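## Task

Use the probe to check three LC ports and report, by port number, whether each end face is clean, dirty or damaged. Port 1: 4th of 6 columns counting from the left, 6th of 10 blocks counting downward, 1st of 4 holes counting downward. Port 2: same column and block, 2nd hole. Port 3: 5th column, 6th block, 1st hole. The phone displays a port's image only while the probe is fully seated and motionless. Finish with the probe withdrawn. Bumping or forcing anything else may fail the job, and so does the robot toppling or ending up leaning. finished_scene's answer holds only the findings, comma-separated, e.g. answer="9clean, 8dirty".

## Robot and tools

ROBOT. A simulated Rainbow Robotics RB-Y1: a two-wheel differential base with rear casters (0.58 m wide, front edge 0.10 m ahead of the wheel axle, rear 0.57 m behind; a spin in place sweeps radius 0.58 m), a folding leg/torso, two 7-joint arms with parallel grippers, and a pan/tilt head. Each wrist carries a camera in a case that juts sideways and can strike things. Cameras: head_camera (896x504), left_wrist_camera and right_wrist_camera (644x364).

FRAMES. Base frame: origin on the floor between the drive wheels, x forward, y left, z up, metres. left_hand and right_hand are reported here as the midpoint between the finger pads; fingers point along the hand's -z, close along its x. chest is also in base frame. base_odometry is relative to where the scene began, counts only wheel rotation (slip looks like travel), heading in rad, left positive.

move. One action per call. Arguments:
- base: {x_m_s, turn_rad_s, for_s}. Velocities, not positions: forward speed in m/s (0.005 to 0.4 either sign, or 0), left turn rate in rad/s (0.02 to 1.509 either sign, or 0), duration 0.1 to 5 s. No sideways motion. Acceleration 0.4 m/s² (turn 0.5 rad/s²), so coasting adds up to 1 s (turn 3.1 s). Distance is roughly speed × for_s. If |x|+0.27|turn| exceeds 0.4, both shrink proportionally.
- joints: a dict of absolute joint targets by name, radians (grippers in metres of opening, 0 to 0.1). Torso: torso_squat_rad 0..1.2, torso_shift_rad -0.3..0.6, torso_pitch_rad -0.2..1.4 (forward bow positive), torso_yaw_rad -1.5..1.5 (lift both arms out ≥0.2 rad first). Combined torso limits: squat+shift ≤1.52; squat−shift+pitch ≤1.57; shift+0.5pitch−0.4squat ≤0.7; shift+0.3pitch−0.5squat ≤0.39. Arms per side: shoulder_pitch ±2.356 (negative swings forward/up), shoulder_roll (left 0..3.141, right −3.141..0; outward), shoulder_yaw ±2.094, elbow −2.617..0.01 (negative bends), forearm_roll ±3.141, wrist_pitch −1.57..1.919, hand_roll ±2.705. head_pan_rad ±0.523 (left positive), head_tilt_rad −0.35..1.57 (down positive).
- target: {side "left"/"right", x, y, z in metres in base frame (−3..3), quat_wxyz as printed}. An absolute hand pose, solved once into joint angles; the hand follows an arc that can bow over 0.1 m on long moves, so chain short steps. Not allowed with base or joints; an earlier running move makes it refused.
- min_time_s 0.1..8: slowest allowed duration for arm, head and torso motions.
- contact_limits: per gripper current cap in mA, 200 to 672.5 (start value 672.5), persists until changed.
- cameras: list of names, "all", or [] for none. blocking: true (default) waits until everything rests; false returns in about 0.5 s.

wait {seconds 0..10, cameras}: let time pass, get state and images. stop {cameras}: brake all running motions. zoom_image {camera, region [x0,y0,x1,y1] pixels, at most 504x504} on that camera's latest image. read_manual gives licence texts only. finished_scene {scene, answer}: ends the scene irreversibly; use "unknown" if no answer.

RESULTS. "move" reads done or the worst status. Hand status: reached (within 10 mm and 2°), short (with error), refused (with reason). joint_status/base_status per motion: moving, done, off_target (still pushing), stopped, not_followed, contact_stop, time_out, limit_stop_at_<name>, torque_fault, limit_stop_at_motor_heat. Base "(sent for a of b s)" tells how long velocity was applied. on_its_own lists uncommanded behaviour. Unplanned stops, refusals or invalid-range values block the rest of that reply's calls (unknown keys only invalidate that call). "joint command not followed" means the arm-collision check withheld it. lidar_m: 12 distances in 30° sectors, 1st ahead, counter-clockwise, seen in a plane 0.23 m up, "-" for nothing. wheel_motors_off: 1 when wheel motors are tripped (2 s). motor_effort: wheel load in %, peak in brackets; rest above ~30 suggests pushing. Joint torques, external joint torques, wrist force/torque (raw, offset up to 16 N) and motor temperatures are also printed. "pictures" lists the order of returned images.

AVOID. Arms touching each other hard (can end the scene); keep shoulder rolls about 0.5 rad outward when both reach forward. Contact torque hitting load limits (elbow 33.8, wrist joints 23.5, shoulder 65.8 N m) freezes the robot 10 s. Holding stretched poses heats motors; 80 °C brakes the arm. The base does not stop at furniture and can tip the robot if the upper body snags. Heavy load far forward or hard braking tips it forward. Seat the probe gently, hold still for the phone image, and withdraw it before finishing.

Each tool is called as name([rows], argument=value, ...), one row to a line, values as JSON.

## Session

move()

Scene clock: 0.00 s.
Joint torques (N m): no reading
External joint torques (N m): no reading
Motor temperatures (°C): left_arm=[32 30 30 30 31 33 34] | right_arm=[29 31 31 28 28 32 34]
Wrist force (N): no reading
Wrist torque (N m): no reading
Wrist force, peak (N): no reading
base_odometry: x=+0.000 y=+0.000 heading=+0.000
lidar_m: 1.32 0.98 2.04 2.17 2.30 3.30 4.50 3.29 2.52 2.47 1.19 1.16
base_status: not commanded
joint_positions: torso_squat_rad=+0.350 torso_shift_rad=+0.000 torso_pitch_rad=+0.000 torso_yaw_rad=+0.000 left_shoulder_pitch_rad=-0.003 left_shoulder_roll_rad=+0.004 left_shoulder_yaw_rad=-0.005 left_elbow_rad=-0.267 left_forearm_roll_rad=-0.013 left_wrist_pitch_rad=-0.042 left_hand_roll_rad=-0.038 left_gripper_m=+0.099 right_shoulder_pitch_rad=+0.131 right_shoulder_roll_rad=-0.408 right_shoulder_yaw_rad=+0.699 right_elbow_rad=-1.528 right_forearm_roll_rad=+1.798 right_wrist_pitch_rad=+0.725 right_hand_roll_rad=-0.608 right_gripper_m=+0.047 head_pan_rad=+0.000 head_tilt_rad=+0.400
joint_status: not commanded
wheel_motors_off: 0
motor_effort: left_wheel=+1 right_wheel=+1
chest: x=-0.2280 y=+0.0003 z=+1.2475 quat_wxyz=(+1.000, +0.000, +0.000, +0.000) (m; base frame)
left_hand: x=-0.0874 y=+0.2223 z=+0.5771 quat_wxyz=(+0.988, +0.005, -0.155, -0.028) (m; base frame)
right_hand: x=+0.1764 y=-0.1876 z=+0.9363 quat_wxyz=(+0.504, -0.499, -0.495, +0.501) (m; base frame)
pictures: head_camera, left_wrist_camera, right_wrist_camera

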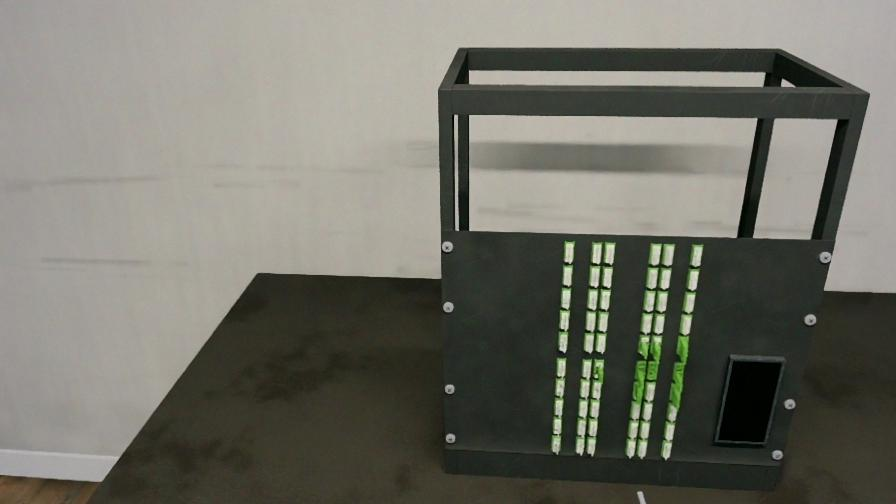

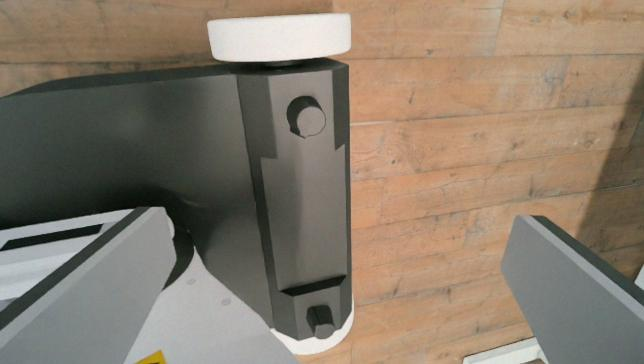

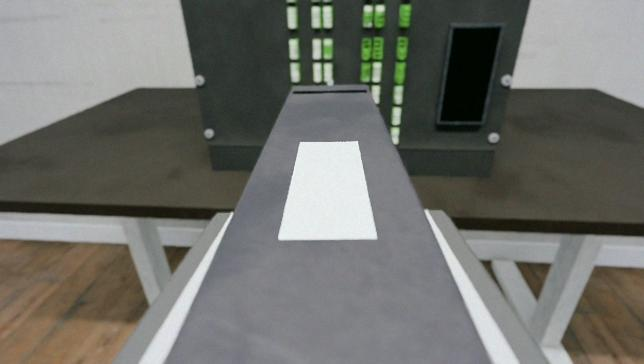

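zoom_image(camera="head_camera", region=[540, 230, 800, 500])

zoom_image(camera="head_camera", region=[620, 330, 710, 420])

zoom_image(camera="right_wrist_camera", region=[280, 0, 540, 150])

Scaled by 1.867 from the camera's 896x504 image, which has a finer 1280x720 frame.

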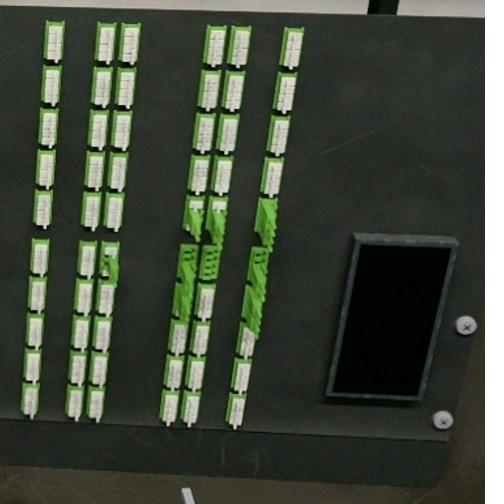

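Scaled by 5.600 from the camera's 896x504 image, which has a finer 1280x720 frame.

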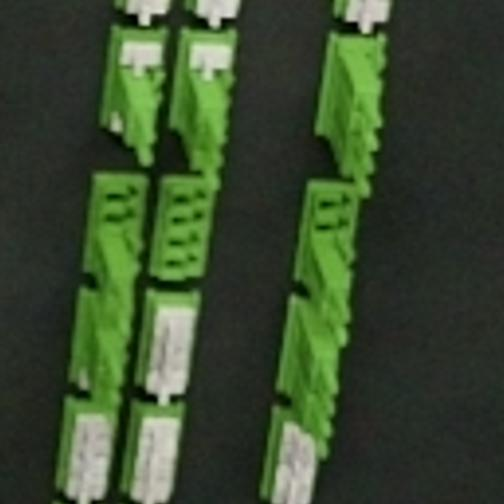

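Scaled by 1.938 from the camera's 644x364 image, which has a finer 1265x715 frame.

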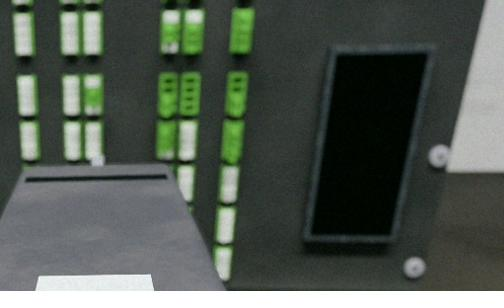

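move(joints={"left_shoulder_roll_rad": 0.35, "left_shoulder_pitch_rad": -0.476, "left_elbow_rad": -1.62, "left_gripper_m": 0.005}, min_time_s=2.5, cameras=["head_camera"])

move(joints={"torso_yaw_rad": -0.3, "right_shoulder_pitch_rad": 0.147, "right_shoulder_roll_rad": -0.405, "right_shoulder_yaw_rad": 0.878, "right_elbow_rad": -1.582, "right_forearm_roll_rad": 1.962, "right_wrist_pitch_rad": 0.661, "right_hand_roll_rad": -0.661, "head_pan_rad": 0.1, "head_tilt_rad": 0.5}, min_time_s=2, cameras=["head_camera", "right_wrist_camera"])

Scene clock: 106.70 s.
Joint torques (N m): left_arm=[-18.02 6.33 3.45 -8.3 0 -1.79 0.04] | right_arm=[-7.22 -2.56 -2.59 -8.81 1.22 1.46 0.03]
External joint torques (N m): left_arm=[0.15 -0.1 -0.73 0.84 -0.09 -0.3 0.07] | right_arm=[-0.51 -0.41 0.58 0.08 0.24 0.3 0.03]
Motor temperatures (°C): left_arm=[32 30 30 30 31 33 34] | right_arm=[29 31 31 29 28 32 34]
Wrist force (N): left_arm=[-4.5 -2.8 3.3] | right_arm=[0.4 8.3 0.0]
Wrist torque (N m): left_arm=[0.21 -0.39 0.08] | right_arm=[-0.08 0.07 0.00]
Wrist force, peak (N): left_arm=[-3.5 -0.4 -5.9] | right_arm=[0.7 8.7 0.1]
move: done
base_odometry: x=+0.000 y=+0.000 heading=+0.000
lidar_m: 1.33 0.99 2.04 2.17 2.30 3.30 4.50 3.30 2.52 2.47 1.19 1.16
base_status: not commanded
joint_positions: torso_squat_rad=+0.350 torso_shift_rad=+0.000 torso_pitch_rad=+0.000 torso_yaw_rad=+0.000 left_shoulder_pitch_rad=-0.476 left_shoulder_roll_rad=+0.350 left_shoulder_yaw_rad=-0.005 left_elbow_rad=-1.620 left_forearm_roll_rad=-0.013 left_wrist_pitch_rad=-0.042 left_hand_roll_rad=-0.038 left_gripper_m=+0.005 right_shoulder_pitch_rad=+0.131 right_shoulder_roll_rad=-0.408 right_shoulder_yaw_rad=+0.699 right_elbow_rad=-1.528 right_forearm_roll_rad=+1.798 right_wrist_pitch_rad=+0.725 right_hand_roll_rad=-0.608 right_gripper_m=+0.047 head_pan_rad=+0.000 head_tilt_rad=+0.400
joint_status: all done
wheel_motors_off: 0
motor_effort: left_wheel=+2(2) right_wheel=+1(2)
chest: x=-0.2280 y=+0.0003 z=+1.2475 quat_wxyz=(+1.000, +0.000, +0.000, +0.000) (m; base frame)
left_hand: x=+0.3576 y=+0.2199 z=+1.3214 quat_wxyz=(+0.470, +0.104, -0.861, -0.167) (m; base frame)
right_hand: x=+0.1764 y=-0.1876 z=+0.9363 quat_wxyz=(+0.505, -0.499, -0.495, +0.501) (m; base frame)
pictures: head_camera

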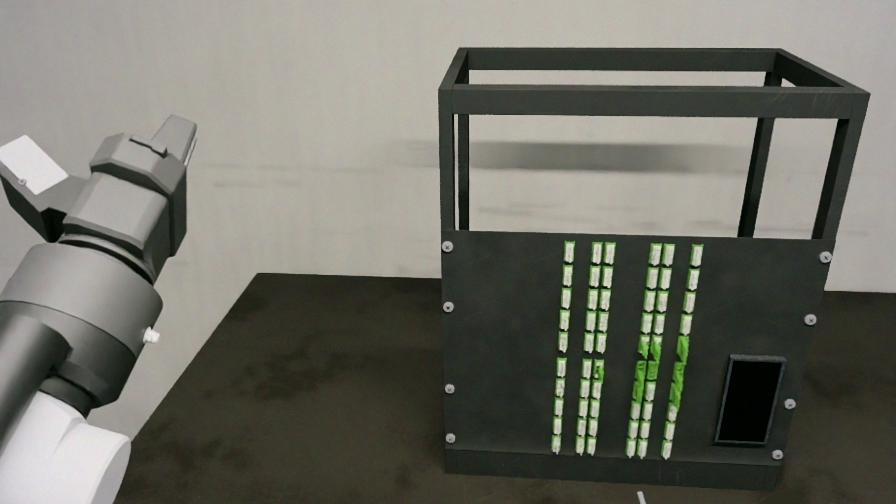

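Scene clock: 109.00 s.
Joint torques (N m): left_arm=[-17.92 6.74 3.3 -8.14 -0.1 -1.9 0.1] | right_arm=[-5.67 1.16 -1.43 -10.16 1.26 1.61 -0.4]
External joint torques (N m): left_arm=[0.24 0.32 -0.87 1 -0.19 -0.4 0.14] | right_arm=[-0.5 1.27 0.81 -0.94 0.42 0.36 -0.4]
Motor temperatures (°C): left_arm=[32 30 30 30 31 33 34] | right_arm=[29 31 31 29 28 32 34]
Wrist force (N): left_arm=[-4.9 -2.6 3.3] | right_arm=[0.6 8.2 0.4]
Wrist torque (N m): left_arm=[0.22 -0.42 0.11] | right_arm=[-0.08 0.04 -0.01]
Wrist force, peak (N): left_arm=[-4.8 -3.0 3.6] | right_arm=[0.5 8.7 0.2]
move: done
base_odometry: x=+0.000 y=+0.000 heading=+0.000
lidar_m: 1.32 0.98 2.03 2.17 2.29 3.30 4.50 3.30 2.51 2.46 1.19 1.16
base_status: not commanded
joint_positions: torso_squat_rad=+0.350 torso_shift_rad=+0.000 torso_pitch_rad=+0.000 torso_yaw_rad=-0.300 left_shoulder_pitch_rad=-0.476 left_shoulder_roll_rad=+0.350 left_shoulder_yaw_rad=-0.005 left_elbow_rad=-1.620 left_forearm_roll_rad=-0.013 left_wrist_pitch_rad=-0.042 left_hand_roll_rad=-0.038 left_gripper_m=+0.005 right_shoulder_pitch_rad=+0.147 right_shoulder_roll_rad=-0.406 right_shoulder_yaw_rad=+0.878 right_elbow_rad=-1.582 right_forearm_roll_rad=+1.962 right_wrist_pitch_rad=+0.661 right_hand_roll_rad=-0.661 right_gripper_m=+0.047 head_pan_rad=+0.100 head_tilt_rad=+0.500
joint_status: all done
wheel_motors_off: 0
motor_effort: left_wheel=+0(2) right_wheel=+2(2)
chest: x=-0.2280 y=+0.0003 z=+1.2475 quat_wxyz=(+0.989, +0.000, +0.000, -0.149) (m; base frame)
left_hand: x=+0.3963 y=+0.0370 z=+1.3214 quat_wxyz=(+0.440, -0.026, -0.866, -0.235) (m; base frame)
right_hand: x=+0.0889 y=-0.1841 z=+0.9378 quat_wxyz=(+0.507, -0.506, -0.492, +0.495) (m; base frame)
pictures: head_camera, right_wrist_camera

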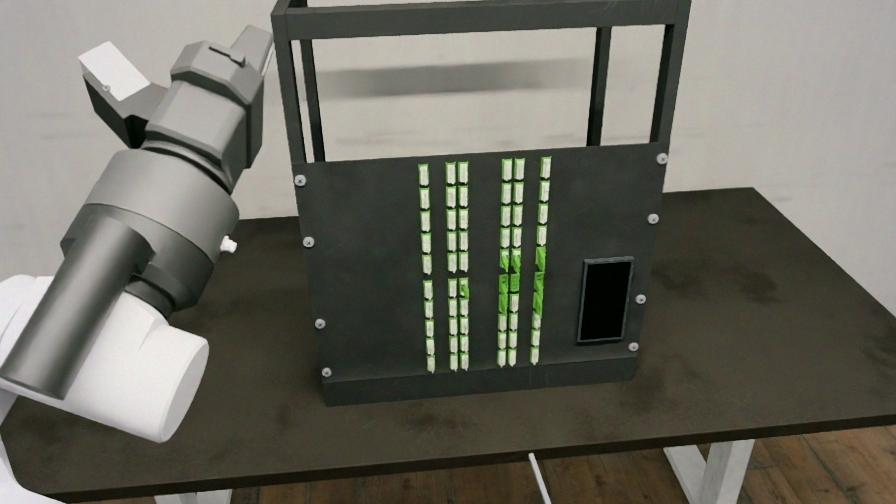

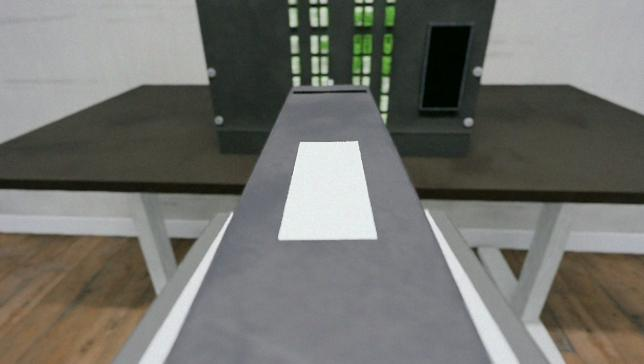

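zoom_image(camera="right_wrist_camera", region=[270, 60, 390, 150])

zoom_image(camera="right_wrist_camera", region=[310, 70, 350, 100])

Scaled by 4.200 from the camera's 644x364 image, which has a finer 1265x715 frame.

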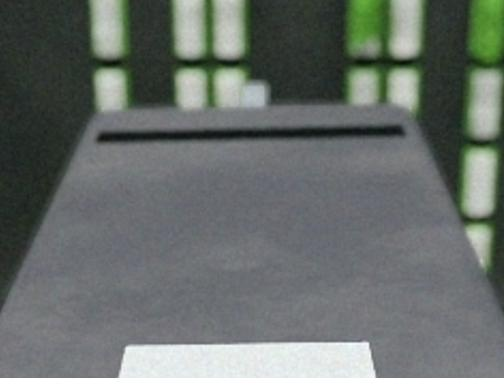

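Scaled by 12.600 from the camera's 644x364 image, which has a finer 1265x715 frame.

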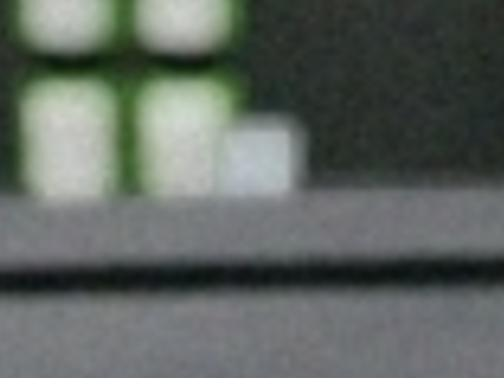

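move(joints={"left_shoulder_roll_rad": 0.35, "left_shoulder_yaw_rad": -0.579, "left_forearm_roll_rad": -0.448, "left_wrist_pitch_rad": 1.134, "left_hand_roll_rad": -0.791}, min_time_s=2, cameras=[])

move(joints={"left_shoulder_roll_rad": 0.005, "left_shoulder_pitch_rad": -0.476, "left_elbow_rad": -1.622}, min_time_s=2, cameras=["head_camera", "left_wrist_camera"])

Scene clock: 192.87 s.
Joint torques (N m): left_arm=[-16.73 3.35 3.47 -7.53 -1.75 -1.17 0.23] | right_arm=[-5.43 1.53 -1.65 -9.71 1.31 1.7 -0.5]
External joint torques (N m): left_arm=[0.3 0.94 -2.31 1.02 -0.35 -0.3 0.2] | right_arm=[-0.27 1.64 0.6 -0.49 0.46 0.45 -0.5]
Motor temperatures (°C): left_arm=[33 31 30 31 31 33 34] | right_arm=[29 31 31 29 28 32 34]
Wrist force (N): left_arm=[1.9 -5.8 -2.7] | right_arm=[0.4 8.4 0.0]
Wrist torque (N m): left_arm=[0.36 0.01 0.10] | right_arm=[-0.09 0.05 0.00]
Wrist force, peak (N): left_arm=[0.7 -6.9 -2.3] | right_arm=[0.2 8.5 0.2]
move: done
base_odometry: x=+0.000 y=+0.000 heading=+0.000
lidar_m: 1.32 0.99 2.04 2.17 2.29 3.29 4.50 3.31 2.52 2.46 1.19 1.16
base_status: not commanded
joint_positions: torso_squat_rad=+0.350 torso_shift_rad=+0.000 torso_pitch_rad=+0.000 torso_yaw_rad=-0.300 left_shoulder_pitch_rad=-0.476 left_shoulder_roll_rad=+0.350 left_shoulder_yaw_rad=-0.579 left_elbow_rad=-1.620 left_forearm_roll_rad=-0.448 left_wrist_pitch_rad=+1.134 left_hand_roll_rad=-0.791 left_gripper_m=+0.005 right_shoulder_pitch_rad=+0.147 right_shoulder_roll_rad=-0.406 right_shoulder_yaw_rad=+0.878 right_elbow_rad=-1.582 right_forearm_roll_rad=+1.962 right_wrist_pitch_rad=+0.661 right_hand_roll_rad=-0.661 right_gripper_m=+0.047 head_pan_rad=+0.100 head_tilt_rad=+0.500
joint_status: all done
wheel_motors_off: 0
motor_effort: left_wheel=+1(2) right_wheel=+2(2)
chest: x=-0.2280 y=+0.0003 z=+1.2475 quat_wxyz=(+0.989, +0.000, +0.000, -0.149) (m; base frame)
left_hand: x=+0.3555 y=+0.0022 z=+1.0445 quat_wxyz=(+0.462, +0.443, -0.338, -0.690) (m; base frame)
right_hand: x=+0.0889 y=-0.1841 z=+0.9378 quat_wxyz=(+0.507, -0.506, -0.492, +0.495) (m; base frame)
pictures: none
No camera images: "cameras" was empty.

Scene clock: 195.17 s.
Joint torques (N m): left_arm=[-15.61 -3.23 0.81 -9.29 -1.16 -1.4 0.3] | right_arm=[-5.28 1.38 -1.38 -10.06 1.38 1.79 -0.32]
External joint torques (N m): left_arm=[0.11 0.89 -1.95 0.3 -0.12 -0.09 0.29] | right_arm=[-0.12 1.48 0.86 -0.85 0.53 0.55 -0.32]
Motor temperatures (°C): left_arm=[33 31 30 31 31 33 34] | right_arm=[29 31 31 29 28 32 34]
Wrist force (N): left_arm=[0.6 -6.2 -3.9] | right_arm=[0.5 8.3 0.2]
Wrist torque (N m): left_arm=[0.42 -0.01 0.08] | right_arm=[-0.10 0.05 -0.01]
Wrist force, peak (N): left_arm=[0.7 -6.6 -3.3] | right_arm=[0.5 8.6 0.2]
move: done
base_odometry: x=+0.000 y=+0.000 heading=+0.000
lidar_m: 1.33 0.99 2.04 2.17 2.29 3.30 4.50 3.29 2.52 2.46 1.19 1.17
base_status: not commanded
joint_positions: torso_squat_rad=+0.350 torso_shift_rad=+0.000 torso_pitch_rad=+0.000 torso_yaw_rad=-0.300 left_shoulder_pitch_rad=-0.476 left_shoulder_roll_rad=+0.005 left_shoulder_yaw_rad=-0.579 left_elbow_rad=-1.622 left_forearm_roll_rad=-0.448 left_wrist_pitch_rad=+1.134 left_hand_roll_rad=-0.791 left_gripper_m=+0.005 right_shoulder_pitch_rad=+0.147 right_shoulder_roll_rad=-0.406 right_shoulder_yaw_rad=+0.878 right_elbow_rad=-1.582 right_forearm_roll_rad=+1.962 right_wrist_pitch_rad=+0.661 right_hand_roll_rad=-0.661 right_gripper_m=+0.047 head_pan_rad=+0.100 head_tilt_rad=+0.500
joint_status: all done
wheel_motors_off: 0
motor_effort: left_wheel=+1(2) right_wheel=+1(2)
chest: x=-0.2280 y=+0.0003 z=+1.2475 quat_wxyz=(+0.989, +0.000, +0.000, -0.149) (m; base frame)
left_hand: x=+0.2730 y=-0.1473 z=+1.0557 quat_wxyz=(+0.489, +0.299, -0.429, -0.698) (m; base frame)
right_hand: x=+0.0889 y=-0.1841 z=+0.9378 quat_wxyz=(+0.507, -0.506, -0.492, +0.495) (m; base frame)
pictures: head_camera, left_wrist_camera

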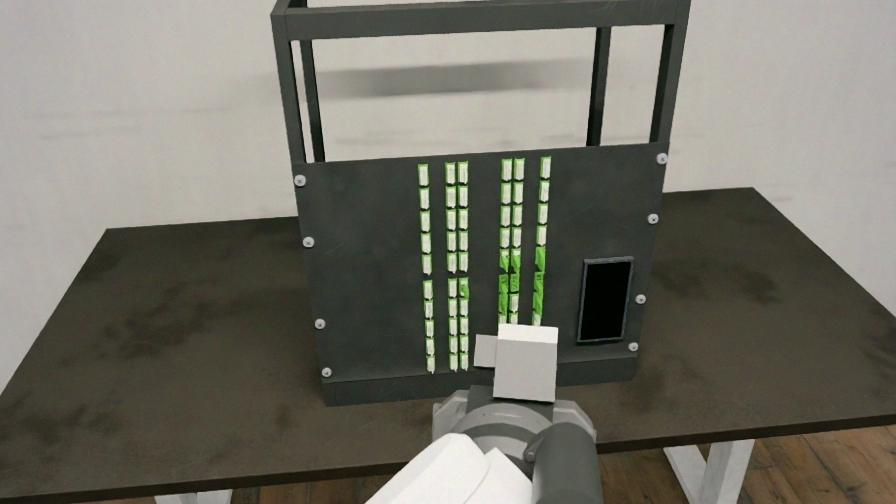

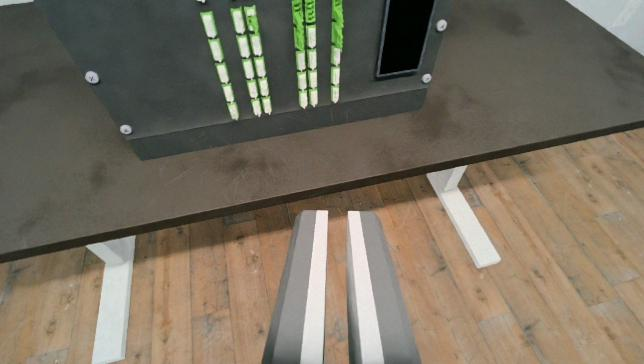

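move(base={"turn_rad_s": -0.2, "for_s": 1.4}, cameras=[])

move(base={"x_m_s": 0.1, "for_s": 2.28}, cameras=["head_camera"])

Scene clock: 237.87 s.
Joint torques (N m): left_arm=[-16.21 -3.74 1.08 -9.16 -1.2 -1.46 0.26] | right_arm=[-5.58 0.92 -1.21 -9.7 1.12 1.55 -0.45]
External joint torques (N m): left_arm=[-0.49 0.38 -1.68 0.43 -0.15 -0.14 0.25] | right_arm=[-0.41 1.03 1.04 -0.49 0.28 0.3 -0.44]
Motor temperatures (°C): left_arm=[33 30 30 31 31 33 34] | right_arm=[29 31 31 29 28 32 34]
Wrist force (N): left_arm=[0.5 -5.9 -3.6] | right_arm=[0.2 8.1 0.3]
Wrist torque (N m): left_arm=[0.37 -0.03 0.11] | right_arm=[-0.08 0.02 -0.01]
Wrist force, peak (N): left_arm=[0.1 -6.4 -3.9] | right_arm=[0.4 8.6 0.2]
move: done
base_odometry: x=+0.000 y=+0.000 heading=-0.280
lidar_m: 1.33 0.99 1.59 2.17 2.17 2.59 4.50 4.51 2.78 2.46 2.47 1.16
base_status: done (sent for 1.4 of 1.4 s)
joint_positions: torso_squat_rad=+0.350 torso_shift_rad=+0.000 torso_pitch_rad=+0.000 torso_yaw_rad=-0.300 left_shoulder_pitch_rad=-0.476 left_shoulder_roll_rad=+0.005 left_shoulder_yaw_rad=-0.579 left_elbow_rad=-1.622 left_forearm_roll_rad=-0.448 left_wrist_pitch_rad=+1.134 left_hand_roll_rad=-0.791 left_gripper_m=+0.005 right_shoulder_pitch_rad=+0.147 right_shoulder_roll_rad=-0.406 right_shoulder_yaw_rad=+0.878 right_elbow_rad=-1.582 right_forearm_roll_rad=+1.962 right_wrist_pitch_rad=+0.661 right_hand_roll_rad=-0.661 right_gripper_m=+0.047 head_pan_rad=+0.100 head_tilt_rad=+0.500
joint_status: not commanded
wheel_motors_off: 0
motor_effort: left_wheel=+2(21) right_wheel=-1(23)
chest: x=-0.2280 y=+0.0003 z=+1.2475 quat_wxyz=(+0.989, +0.000, +0.000, -0.149) (m; base frame)
left_hand: x=+0.2730 y=-0.1473 z=+1.0557 quat_wxyz=(+0.489, +0.299, -0.429, -0.698) (m; base frame)
right_hand: x=+0.0889 y=-0.1840 z=+0.9378 quat_wxyz=(+0.507, -0.506, -0.492, +0.495) (m; base frame)
pictures: none
No camera images: "cameras" was empty.

Scene clock: 240.73 s.
Joint torques (N m): left_arm=[-16.29 -2.8 0.77 -9.38 -1.18 -1.71 0.03] | right_arm=[-6.45 0.51 -1.58 -9.67 1.24 1.63 -0.37]
External joint torques (N m): left_arm=[-0.58 1.32 -1.99 0.21 -0.13 -0.39 0.02] | right_arm=[-1.29 0.62 0.66 -0.46 0.39 0.38 -0.36]
Motor temperatures (°C): left_arm=[33 30 30 31 31 33 34] | right_arm=[29 31 31 29 28 32 34]
Wrist force (N): left_arm=[0.3 -6.1 -3.5] | right_arm=[0.5 8.2 0.0]
Wrist torque (N m): left_arm=[0.43 -0.07 0.09] | right_arm=[-0.08 0.05 0.00]
Wrist force, peak (N): left_arm=[0.2 -6.6 -3.3] | right_arm=[0.5 8.5 0.3]
move: done
base_odometry: x=+0.218 y=-0.063 heading=-0.280
lidar_m: 1.11 0.88 0.82 2.22 2.23 2.64 4.72 4.51 2.74 2.42 2.07 0.97
base_status: done (sent for 2.27 of 2.27 s)
joint_positions: torso_squat_rad=+0.350 torso_shift_rad=+0.000 torso_pitch_rad=+0.000 torso_yaw_rad=-0.300 left_shoulder_pitch_rad=-0.476 left_shoulder_roll_rad=+0.005 left_shoulder_yaw_rad=-0.579 left_elbow_rad=-1.622 left_forearm_roll_rad=-0.448 left_wrist_pitch_rad=+1.134 left_hand_roll_rad=-0.791 left_gripper_m=+0.005 right_shoulder_pitch_rad=+0.147 right_shoulder_roll_rad=-0.405 right_shoulder_yaw_rad=+0.878 right_elbow_rad=-1.582 right_forearm_roll_rad=+1.962 right_wrist_pitch_rad=+0.661 right_hand_roll_rad=-0.661 right_gripper_m=+0.047 head_pan_rad=+0.100 head_tilt_rad=+0.500
joint_status: not commanded
wheel_motors_off: 0
motor_effort: left_wheel=-3(28) right_wheel=+2(25)
chest: x=-0.2279 y=+0.0003 z=+1.2475 quat_wxyz=(+0.989, +0.000, +0.000, -0.149) (m; base frame)
left_hand: x=+0.2731 y=-0.1473 z=+1.0557 quat_wxyz=(+0.489, +0.299, -0.429, -0.698) (m; base frame)
right_hand: x=+0.0889 y=-0.1840 z=+0.9377 quat_wxyz=(+0.507, -0.506, -0.492, +0.495) (m; base frame)
pictures: head_camera

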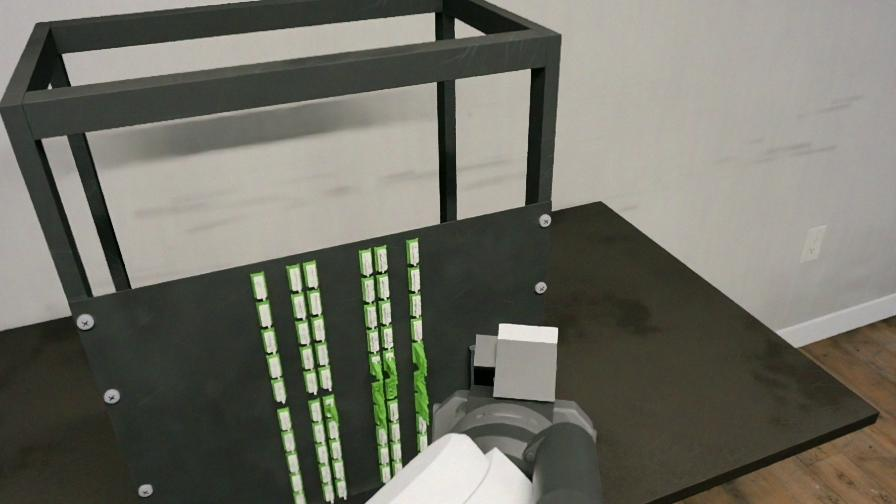

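Now turn back left to heading ≈ −0.027.

move(base={"turn_rad_s": 0.2, "for_s": 1.265}, cameras=["head_camera", "right_wrist_camera", "left_wrist_camera"])

Scene clock: 247.03 s.
Joint torques (N m): left_arm=[-15.59 -3.44 1.59 -9.31 -1.42 -1.46 0.32] | right_arm=[-6.51 0.7 -1.88 -9.59 1.21 1.69 -0.37]
External joint torques (N m): left_arm=[0.12 0.68 -1.17 0.28 -0.37 -0.14 0.31] | right_arm=[-1.36 0.8 0.36 -0.38 0.36 0.44 -0.36]
Motor temperatures (°C): left_arm=[33 30 30 31 31 33 34] | right_arm=[29 31 31 29 28 32 34]
Wrist force (N): left_arm=[0.1 -6.1 -3.3] | right_arm=[0.3 8.2 0.1]
Wrist torque (N m): left_arm=[0.41 -0.07 0.12] | right_arm=[-0.09 0.03 -0.01]
Wrist force, peak (N): left_arm=[0.2 -6.7 -3.6] | right_arm=[0.4 8.6 0.3]
move: done
base_odometry: x=+0.218 y=-0.063 heading=-0.027
lidar_m: 1.10 0.82 1.65 2.22 2.32 3.27 4.73 3.32 2.48 2.40 0.96 1.13
base_status: done (sent for 1.27 of 1.27 s)
joint_positions: torso_squat_rad=+0.350 torso_shift_rad=+0.000 torso_pitch_rad=+0.000 torso_yaw_rad=-0.300 left_shoulder_pitch_rad=-0.476 left_shoulder_roll_rad=+0.005 left_shoulder_yaw_rad=-0.579 left_elbow_rad=-1.622 left_forearm_roll_rad=-0.448 left_wrist_pitch_rad=+1.134 left_hand_roll_rad=-0.791 left_gripper_m=+0.005 right_shoulder_pitch_rad=+0.147 right_shoulder_roll_rad=-0.405 right_shoulder_yaw_rad=+0.878 right_elbow_rad=-1.582 right_forearm_roll_rad=+1.962 right_wrist_pitch_rad=+0.661 right_hand_roll_rad=-0.661 right_gripper_m=+0.047 head_pan_rad=+0.100 head_tilt_rad=+0.500
joint_status: not commanded
wheel_motors_off: 0
motor_effort: left_wheel=-2(24) right_wheel=+1(21)
chest: x=-0.2279 y=+0.0003 z=+1.2475 quat_wxyz=(+0.989, +0.000, +0.000, -0.149) (m; base frame)
left_hand: x=+0.2731 y=-0.1473 z=+1.0557 quat_wxyz=(+0.489, +0.299, -0.429, -0.698) (m; base frame)
right_hand: x=+0.0889 y=-0.1840 z=+0.9377 quat_wxyz=(+0.507, -0.506, -0.492, +0.495) (m; base frame)
pictures: head_camera, left_wrist_camera, right_wrist_camera

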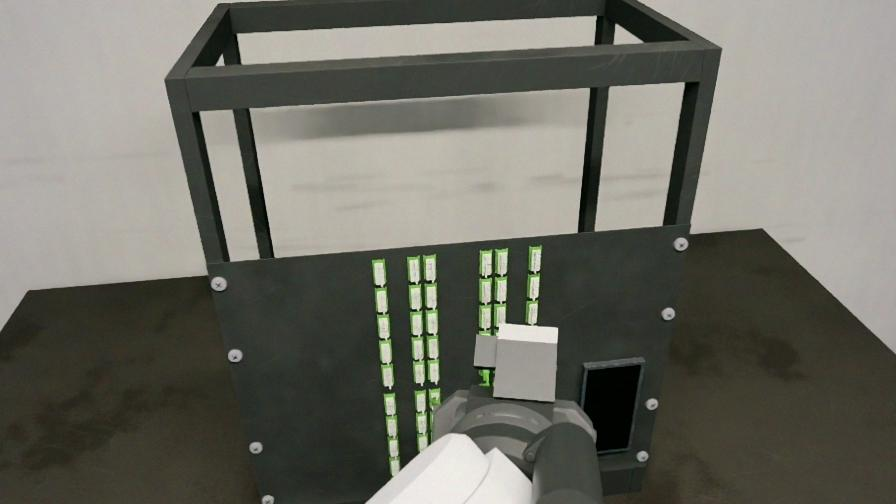

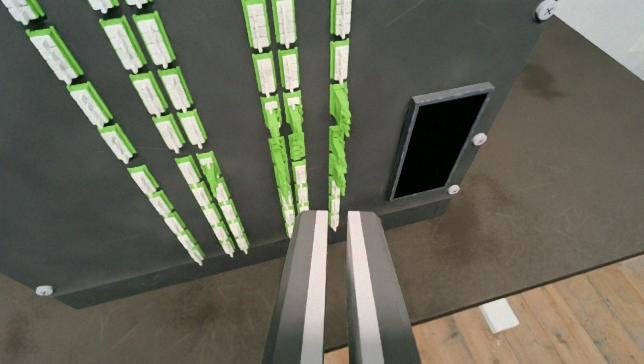

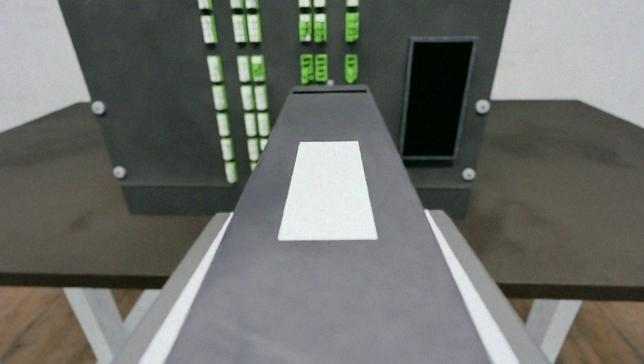

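zoom_image(camera="right_wrist_camera", region=[80, 90, 140, 190])

zoom_image(camera="right_wrist_camera", region=[450, 90, 510, 190])

zoom_image(camera="right_wrist_camera", region=[290, 30, 374, 100])

Scaled by 5.040 from the camera's 644x364 image, which has a finer 1265x715 frame.

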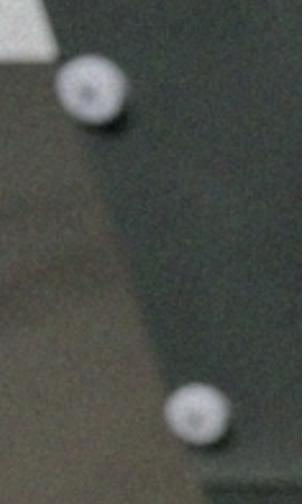

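Scaled by 5.040 from the camera's 644x364 image, which has a finer 1265x715 frame.

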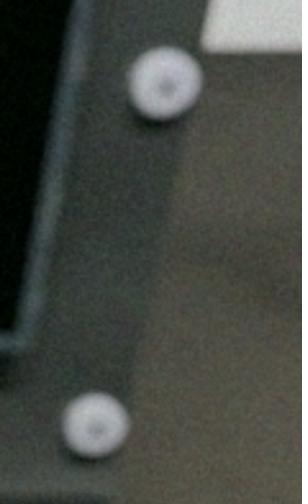

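Scaled by 6.000 from the camera's 644x364 image, which has a finer 1265x715 frame.

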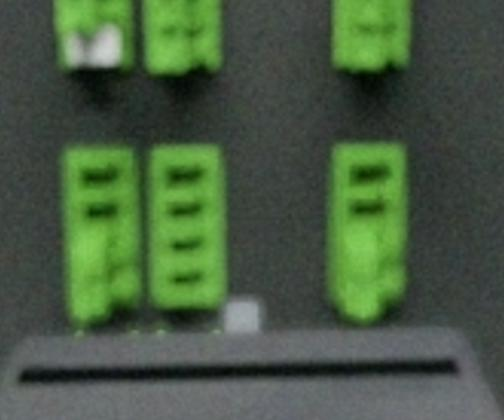

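move(base={"turn_rad_s": -0.05, "for_s": 0.54}, cameras=["right_wrist_camera"])

zoom_image(camera="right_wrist_camera", region=[300, 30, 384, 100])

zoom_image(camera="right_wrist_camera", region=[90, 90, 150, 190])

zoom_image(camera="right_wrist_camera", region=[460, 90, 520, 190])

Scene clock: 297.37 s.
Joint torques (N m): left_arm=[-15.47 -2.66 0.62 -9.23 -1.12 -1.4 0.28] | right_arm=[-6.85 1.03 -1.87 -9.61 1.26 1.72 -0.39]
External joint torques (N m): left_arm=[0.25 1.46 -2.14 0.36 -0.07 -0.09 0.27] | right_arm=[-1.69 1.13 0.36 -0.4 0.41 0.48 -0.38]
Motor temperatures (°C): left_arm=[33 30 30 31 31 33 34] | right_arm=[29 30 31 29 28 32 34]
Wrist force (N): left_arm=[-0.1 -6.3 -3.2] | right_arm=[0.5 8.4 0.3]
Wrist torque (N m): left_arm=[0.44 -0.10 0.12] | right_arm=[-0.11 0.07 0.00]
Wrist force, peak (N): left_arm=[0.2 -6.7 -3.5] | right_arm=[0.5 8.6 0.2]
move: done
base_odometry: x=+0.218 y=-0.063 heading=-0.053
lidar_m: 1.10 0.81 1.60 2.22 2.30 3.18 4.72 3.40 2.50 2.42 0.96 1.00
base_status: done (sent for 0.53 of 0.53 s)
joint_positions: torso_squat_rad=+0.350 torso_shift_rad=+0.000 torso_pitch_rad=+0.000 torso_yaw_rad=-0.300 left_shoulder_pitch_rad=-0.476 left_shoulder_roll_rad=+0.005 left_shoulder_yaw_rad=-0.579 left_elbow_rad=-1.622 left_forearm_roll_rad=-0.448 left_wrist_pitch_rad=+1.134 left_hand_roll_rad=-0.791 left_gripper_m=+0.005 right_shoulder_pitch_rad=+0.147 right_shoulder_roll_rad=-0.405 right_shoulder_yaw_rad=+0.878 right_elbow_rad=-1.582 right_forearm_roll_rad=+1.962 right_wrist_pitch_rad=+0.661 right_hand_roll_rad=-0.661 right_gripper_m=+0.047 head_pan_rad=+0.100 head_tilt_rad=+0.500
joint_status: not commanded
wheel_motors_off: 0
motor_effort: left_wheel=-2(8) right_wheel=-2(10)
chest: x=-0.2279 y=+0.0003 z=+1.2475 quat_wxyz=(+0.989, +0.000, +0.000, -0.149) (m; base frame)
left_hand: x=+0.2730 y=-0.1473 z=+1.0557 quat_wxyz=(+0.489, +0.299, -0.429, -0.698) (m; base frame)
right_hand: x=+0.0889 y=-0.1840 z=+0.9377 quat_wxyz=(+0.507, -0.506, -0.492, +0.495) (m; base frame)
pictures: right_wrist_camera

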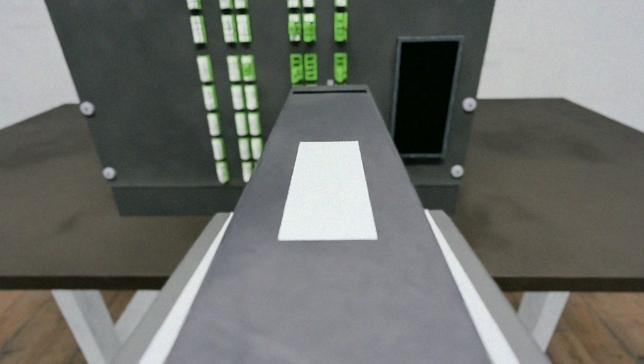

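Scaled by 6.000 from the camera's 644x364 image, which has a finer 1265x715 frame.

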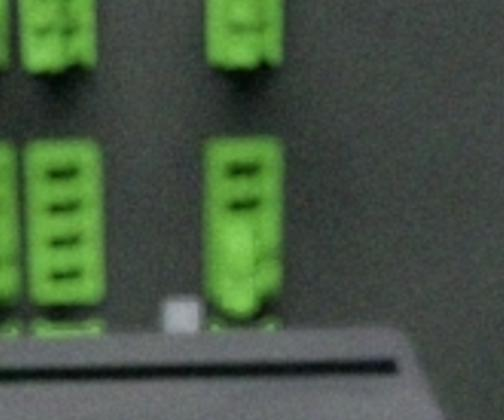

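Scaled by 5.040 from the camera's 644x364 image, which has a finer 1265x715 frame.

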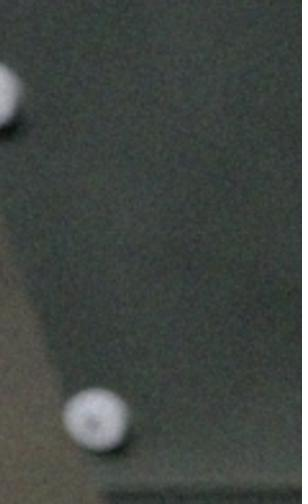

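Scaled by 5.040 from the camera's 644x364 image, which has a finer 1265x715 frame.

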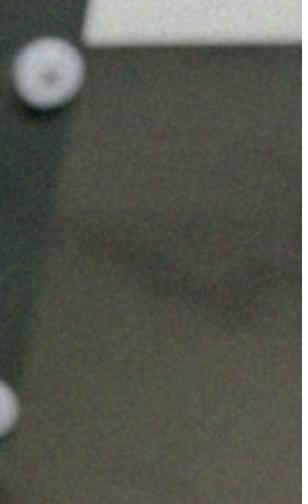

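move(base={"turn_rad_s": -0.2, "for_s": 1.0}, cameras=[])

move(base={"x_m_s": -0.1, "for_s": 2.0}, cameras=[])

move(base={"turn_rad_s": 0.2, "for_s": 1.0}, cameras=[])

move(base={"x_m_s": 0.1, "for_s": 2.2}, cameras=["right_wrist_camera", "head_camera", "left_wrist_camera"])

zoom_image(camera="right_wrist_camera", region=[310, 40, 394, 100])

Scene clock: 329.07 s.
Joint torques (N m): left_arm=[-16.07 -2.69 0.61 -9.2 -1.31 -1.59 0.03] | right_arm=[-6.56 0.77 -1.92 -9.71 1.2 1.63 -0.36]
External joint torques (N m): left_arm=[-0.36 1.43 -2.15 0.39 -0.26 -0.27 0.02] | right_arm=[-1.4 0.87 0.32 -0.49 0.36 0.39 -0.36]
Motor temperatures (°C): left_arm=[33 30 30 31 31 33 34] | right_arm=[29 30 31 29 28 32 34]
Wrist force (N): left_arm=[0.4 -6.2 -3.2] | right_arm=[0.4 8.3 0.1]
Wrist torque (N m): left_arm=[0.42 -0.04 0.09] | right_arm=[-0.09 0.05 -0.01]
Wrist force, peak (N): left_arm=[0.5 -6.5 -3.6] | right_arm=[0.4 8.7 0.1]
move: done
base_odometry: x=+0.218 y=-0.063 heading=-0.253
lidar_m: 1.11 0.85 0.82 2.22 2.23 2.70 4.72 4.30 2.69 2.41 1.98 0.97
base_status: done (sent for 1 of 1 s)
joint_positions: torso_squat_rad=+0.350 torso_shift_rad=+0.000 torso_pitch_rad=+0.000 torso_yaw_rad=-0.300 left_shoulder_pitch_rad=-0.476 left_shoulder_roll_rad=+0.005 left_shoulder_yaw_rad=-0.579 left_elbow_rad=-1.622 left_forearm_roll_rad=-0.448 left_wrist_pitch_rad=+1.134 left_hand_roll_rad=-0.791 left_gripper_m=+0.005 right_shoulder_pitch_rad=+0.147 right_shoulder_roll_rad=-0.405 right_shoulder_yaw_rad=+0.878 right_elbow_rad=-1.582 right_forearm_roll_rad=+1.962 right_wrist_pitch_rad=+0.661 right_hand_roll_rad=-0.661 right_gripper_m=+0.047 head_pan_rad=+0.100 head_tilt_rad=+0.500
joint_status: not commanded
wheel_motors_off: 0
motor_effort: left_wheel=+10(19) right_wheel=-8(20)
chest: x=-0.2279 y=+0.0003 z=+1.2475 quat_wxyz=(+0.989, +0.000, +0.000, -0.149) (m; base frame)
left_hand: x=+0.2730 y=-0.1473 z=+1.0557 quat_wxyz=(+0.489, +0.299, -0.429, -0.698) (m; base frame)
right_hand: x=+0.0889 y=-0.1840 z=+0.9377 quat_wxyz=(+0.507, -0.506, -0.492, +0.495) (m; base frame)
pictures: none
No camera images: "cameras" was empty.

Scene clock: 331.70 s.
Joint torques (N m): left_arm=[-15.98 -3.25 1.62 -8.86 -1.12 -1.68 0.24] | right_arm=[-6.3 0.7 -2.07 -9.54 1.31 1.81 -0.22]
External joint torques (N m): left_arm=[-0.26 0.87 -1.14 0.72 -0.07 -0.36 0.22] | right_arm=[-1.14 0.81 0.18 -0.32 0.47 0.57 -0.22]
Motor temperatures (°C): left_arm=[33 30 30 31 31 33 34] | right_arm=[29 30 31 29 28 32 34]
Wrist force (N): left_arm=[-0.1 -5.7 -3.4] | right_arm=[0.4 8.2 0.3]
Wrist torque (N m): left_arm=[0.36 -0.09 0.10] | right_arm=[-0.07 0.03 -0.01]
Wrist force, peak (N): left_arm=[0.0 -6.4 -3.8] | right_arm=[0.5 8.6 0.2]
move: done
base_odometry: x=+0.024 y=-0.013 heading=-0.251
lidar_m: 1.30 0.97 1.59 2.18 2.19 2.65 4.53 4.37 2.73 2.45 2.34 1.14
base_status: done (sent for 2 of 2 s)
joint_positions: torso_squat_rad=+0.350 torso_shift_rad=+0.000 torso_pitch_rad=+0.000 torso_yaw_rad=-0.300 left_shoulder_pitch_rad=-0.476 left_shoulder_roll_rad=+0.005 left_shoulder_yaw_rad=-0.579 left_elbow_rad=-1.622 left_forearm_roll_rad=-0.448 left_wrist_pitch_rad=+1.134 left_hand_roll_rad=-0.791 left_gripper_m=+0.005 right_shoulder_pitch_rad=+0.147 right_shoulder_roll_rad=-0.405 right_shoulder_yaw_rad=+0.878 right_elbow_rad=-1.582 right_forearm_roll_rad=+1.962 right_wrist_pitch_rad=+0.661 right_hand_roll_rad=-0.661 right_gripper_m=+0.047 head_pan_rad=+0.100 head_tilt_rad=+0.500
joint_status: not commanded
wheel_motors_off: 0
motor_effort: left_wheel=+11(23) right_wheel=-10(25)
chest: x=-0.2281 y=+0.0003 z=+1.2475 quat_wxyz=(+0.989, +0.000, +0.000, -0.149) (m; base frame)
left_hand: x=+0.2729 y=-0.1473 z=+1.0558 quat_wxyz=(+0.489, +0.299, -0.429, -0.698) (m; base frame)
right_hand: x=+0.0888 y=-0.1840 z=+0.9377 quat_wxyz=(+0.507, -0.506, -0.492, +0.495) (m; base frame)
pictures: none
No camera images: "cameras" was empty.

Scene clock: 333.47 s.
Joint torques (N m): left_arm=[-15.94 -3.19 1.01 -9.12 -1.07 -1.62 0.24] | right_arm=[-6.64 0.86 -1.97 -9.71 1.07 1.64 -0.35]
External joint torques (N m): left_arm=[-0.23 0.93 -1.75 0.47 -0.02 -0.3 0.23] | right_arm=[-1.48 0.96 0.27 -0.5 0.22 0.4 -0.34]
Motor temperatures (°C): left_arm=[33 30 30 31 31 33 34] | right_arm=[29 30 31 29 28 32 34]
Wrist force (N): left_arm=[0.0 -6.1 -3.3] | right_arm=[0.6 8.2 0.0]
Wrist torque (N m): left_arm=[0.40 -0.06 0.09] | right_arm=[-0.09 0.04 -0.01]
Wrist force, peak (N): left_arm=[0.5 -6.6 -3.4] | right_arm=[0.6 8.6 0.2]
move: done
base_odometry: x=+0.024 y=-0.013 heading=-0.052
lidar_m: 1.30 0.97 1.87 2.18 2.28 3.16 4.53 3.44 2.54 2.45 1.84 1.13
base_status: done (sent for 1 of 1 s)
joint_positions: torso_squat_rad=+0.350 torso_shift_rad=+0.000 torso_pitch_rad=+0.000 torso_yaw_rad=-0.300 left_shoulder_pitch_rad=-0.476 left_shoulder_roll_rad=+0.005 left_shoulder_yaw_rad=-0.579 left_elbow_rad=-1.622 left_forearm_roll_rad=-0.448 left_wrist_pitch_rad=+1.134 left_hand_roll_rad=-0.791 left_gripper_m=+0.005 right_shoulder_pitch_rad=+0.147 right_shoulder_roll_rad=-0.405 right_shoulder_yaw_rad=+0.878 right_elbow_rad=-1.582 right_forearm_roll_rad=+1.962 right_wrist_pitch_rad=+0.661 right_hand_roll_rad=-0.661 right_gripper_m=+0.047 head_pan_rad=+0.100 head_tilt_rad=+0.500
joint_status: not commanded
wheel_motors_off: 0
motor_effort: left_wheel=+2(22) right_wheel=+6(26)
chest: x=-0.2281 y=+0.0003 z=+1.2475 quat_wxyz=(+0.989, +0.000, +0.000, -0.149) (m; base frame)
left_hand: x=+0.2729 y=-0.1473 z=+1.0558 quat_wxyz=(+0.489, +0.299, -0.429, -0.698) (m; base frame)
right_hand: x=+0.0888 y=-0.1840 z=+0.9377 quat_wxyz=(+0.507, -0.506, -0.492, +0.495) (m; base frame)
pictures: none
No camera images: "cameras" was empty.

Scene clock: 336.30 s.
Joint torques (N m): left_arm=[-15.85 -2.87 1.12 -9.03 -1.22 -1.36 0.17] | right_arm=[-6.56 0.84 -1.89 -9.78 1.27 1.72 -0.27]
External joint torques (N m): left_arm=[-0.14 1.25 -1.64 0.56 -0.17 -0.04 0.16] | right_arm=[-1.41 0.94 0.34 -0.57 0.43 0.47 -0.27]
Motor temperatures (°C): left_arm=[33 30 30 31 31 33 34] | right_arm=[29 30 31 29 28 32 34]
Wrist force (N): left_arm=[0.5 -6.1 -3.3] | right_arm=[0.5 8.3 0.2]
Wrist torque (N m): left_arm=[0.43 -0.02 0.09] | right_arm=[-0.09 0.05 -0.01]
Wrist force, peak (N): left_arm=[0.3 -6.8 -3.2] | right_arm=[0.8 8.5 0.1]
move: done
base_odometry: x=+0.244 y=-0.024 heading=-0.051
lidar_m: 1.08 0.77 1.57 2.18 2.27 3.14 4.74 3.45 2.55 2.46 0.99 1.12
base_status: done (sent for 2.2 of 2.2 s)
joint_positions: torso_squat_rad=+0.350 torso_shift_rad=+0.000 torso_pitch_rad=+0.000 torso_yaw_rad=-0.300 left_shoulder_pitch_rad=-0.476 left_shoulder_roll_rad=+0.005 left_shoulder_yaw_rad=-0.579 left_elbow_rad=-1.622 left_forearm_roll_rad=-0.448 left_wrist_pitch_rad=+1.134 left_hand_roll_rad=-0.791 left_gripper_m=+0.005 right_shoulder_pitch_rad=+0.147 right_shoulder_roll_rad=-0.405 right_shoulder_yaw_rad=+0.878 right_elbow_rad=-1.582 right_forearm_roll_rad=+1.962 right_wrist_pitch_rad=+0.661 right_hand_roll_rad=-0.661 right_gripper_m=+0.047 head_pan_rad=+0.100 head_tilt_rad=+0.500
joint_status: not commanded
wheel_motors_off: 0
motor_effort: left_wheel=+2(22) right_wheel=-5(31)
chest: x=-0.2279 y=+0.0003 z=+1.2475 quat_wxyz=(+0.989, +0.000, +0.000, -0.149) (m; base frame)
left_hand: x=+0.2730 y=-0.1474 z=+1.0557 quat_wxyz=(+0.489, +0.299, -0.429, -0.698) (m; base frame)
right_hand: x=+0.0889 y=-0.1840 z=+0.9377 quat_wxyz=(+0.507, -0.505, -0.492, +0.495) (m; base frame)
pictures: head_camera, left_wrist_camera, right_wrist_camera

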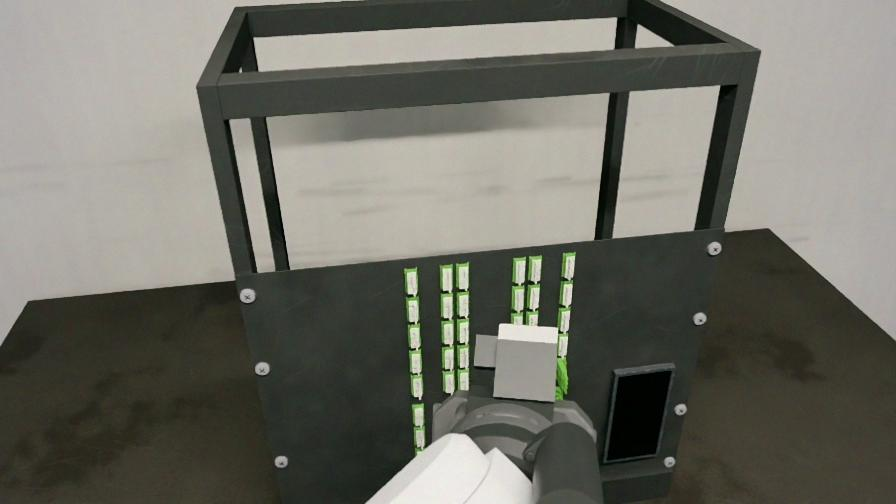

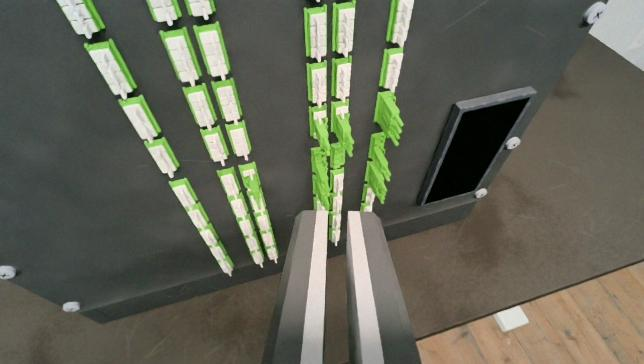

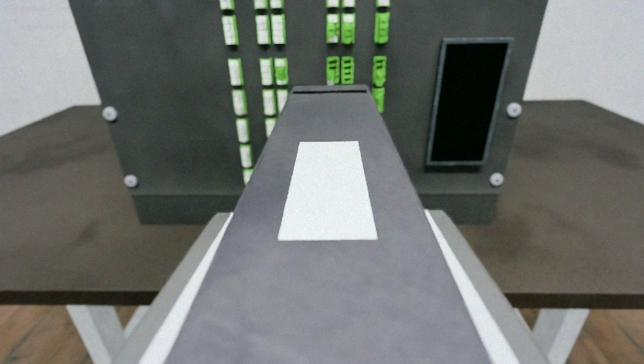

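Scaled by 6.000 from the camera's 644x364 image, which has a finer 1265x715 frame.

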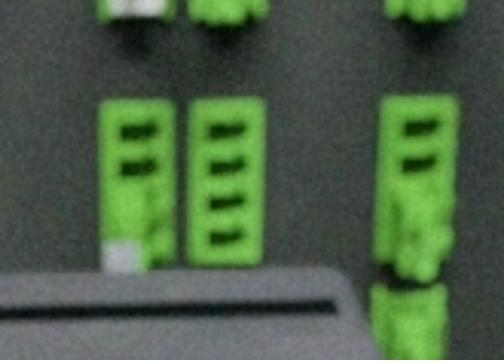

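move(base={"x_m_s": 0.05, "for_s": 0.4}, cameras=["right_wrist_camera"])

zoom_image(camera="right_wrist_camera", region=[310, 40, 394, 100])

Scene clock: 391.73 s.
Joint torques (N m): left_arm=[-16.13 -2.88 1.05 -8.96 -1.05 -1.48 0.38] | right_arm=[-6.01 0.77 -1.87 -9.69 1.32 1.62 -0.25]
External joint torques (N m): left_arm=[-0.41 1.25 -1.71 0.63 0 -0.17 0.37] | right_arm=[-0.85 0.88 0.37 -0.47 0.47 0.37 -0.24]
Motor temperatures (°C): left_arm=[33 30 30 31 31 33 34] | right_arm=[29 30 31 29 28 32 34]
Wrist force (N): left_arm=[0.2 -6.1 -3.2] | right_arm=[0.6 8.1 0.2]
Wrist torque (N m): left_arm=[0.43 -0.05 0.10] | right_arm=[-0.09 0.05 -0.02]
Wrist force, peak (N): left_arm=[0.2 -6.5 -3.8] | right_arm=[0.4 8.6 0.0]
move: done
base_odometry: x=+0.264 y=-0.025 heading=-0.051
lidar_m: 1.06 0.76 1.55 2.18 2.28 3.14 4.77 3.44 2.54 2.45 0.97 1.10
base_status: done (sent for 0.4 of 0.4 s)
joint_positions: torso_squat_rad=+0.350 torso_shift_rad=+0.000 torso_pitch_rad=+0.000 torso_yaw_rad=-0.300 left_shoulder_pitch_rad=-0.476 left_shoulder_roll_rad=+0.005 left_shoulder_yaw_rad=-0.579 left_elbow_rad=-1.622 left_forearm_roll_rad=-0.448 left_wrist_pitch_rad=+1.134 left_hand_roll_rad=-0.791 left_gripper_m=+0.005 right_shoulder_pitch_rad=+0.147 right_shoulder_roll_rad=-0.405 right_shoulder_yaw_rad=+0.878 right_elbow_rad=-1.582 right_forearm_roll_rad=+1.962 right_wrist_pitch_rad=+0.661 right_hand_roll_rad=-0.661 right_gripper_m=+0.047 head_pan_rad=+0.100 head_tilt_rad=+0.500
joint_status: not commanded
wheel_motors_off: 0
motor_effort: left_wheel=+3(22) right_wheel=-2(17)
chest: x=-0.2280 y=+0.0003 z=+1.2475 quat_wxyz=(+0.989, +0.000, +0.000, -0.149) (m; base frame)
left_hand: x=+0.2730 y=-0.1474 z=+1.0557 quat_wxyz=(+0.489, +0.299, -0.429, -0.698) (m; base frame)
right_hand: x=+0.0889 y=-0.1840 z=+0.9377 quat_wxyz=(+0.507, -0.506, -0.492, +0.495) (m; base frame)
pictures: right_wrist_camera

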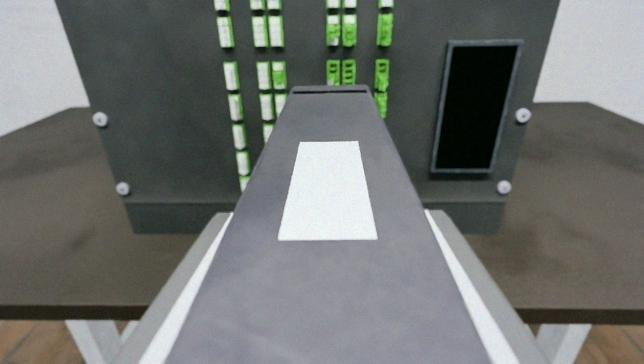

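Scaled by 6.000 from the camera's 644x364 image, which has a finer 1265x715 frame.

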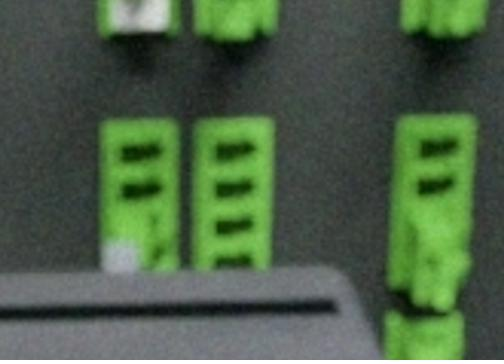

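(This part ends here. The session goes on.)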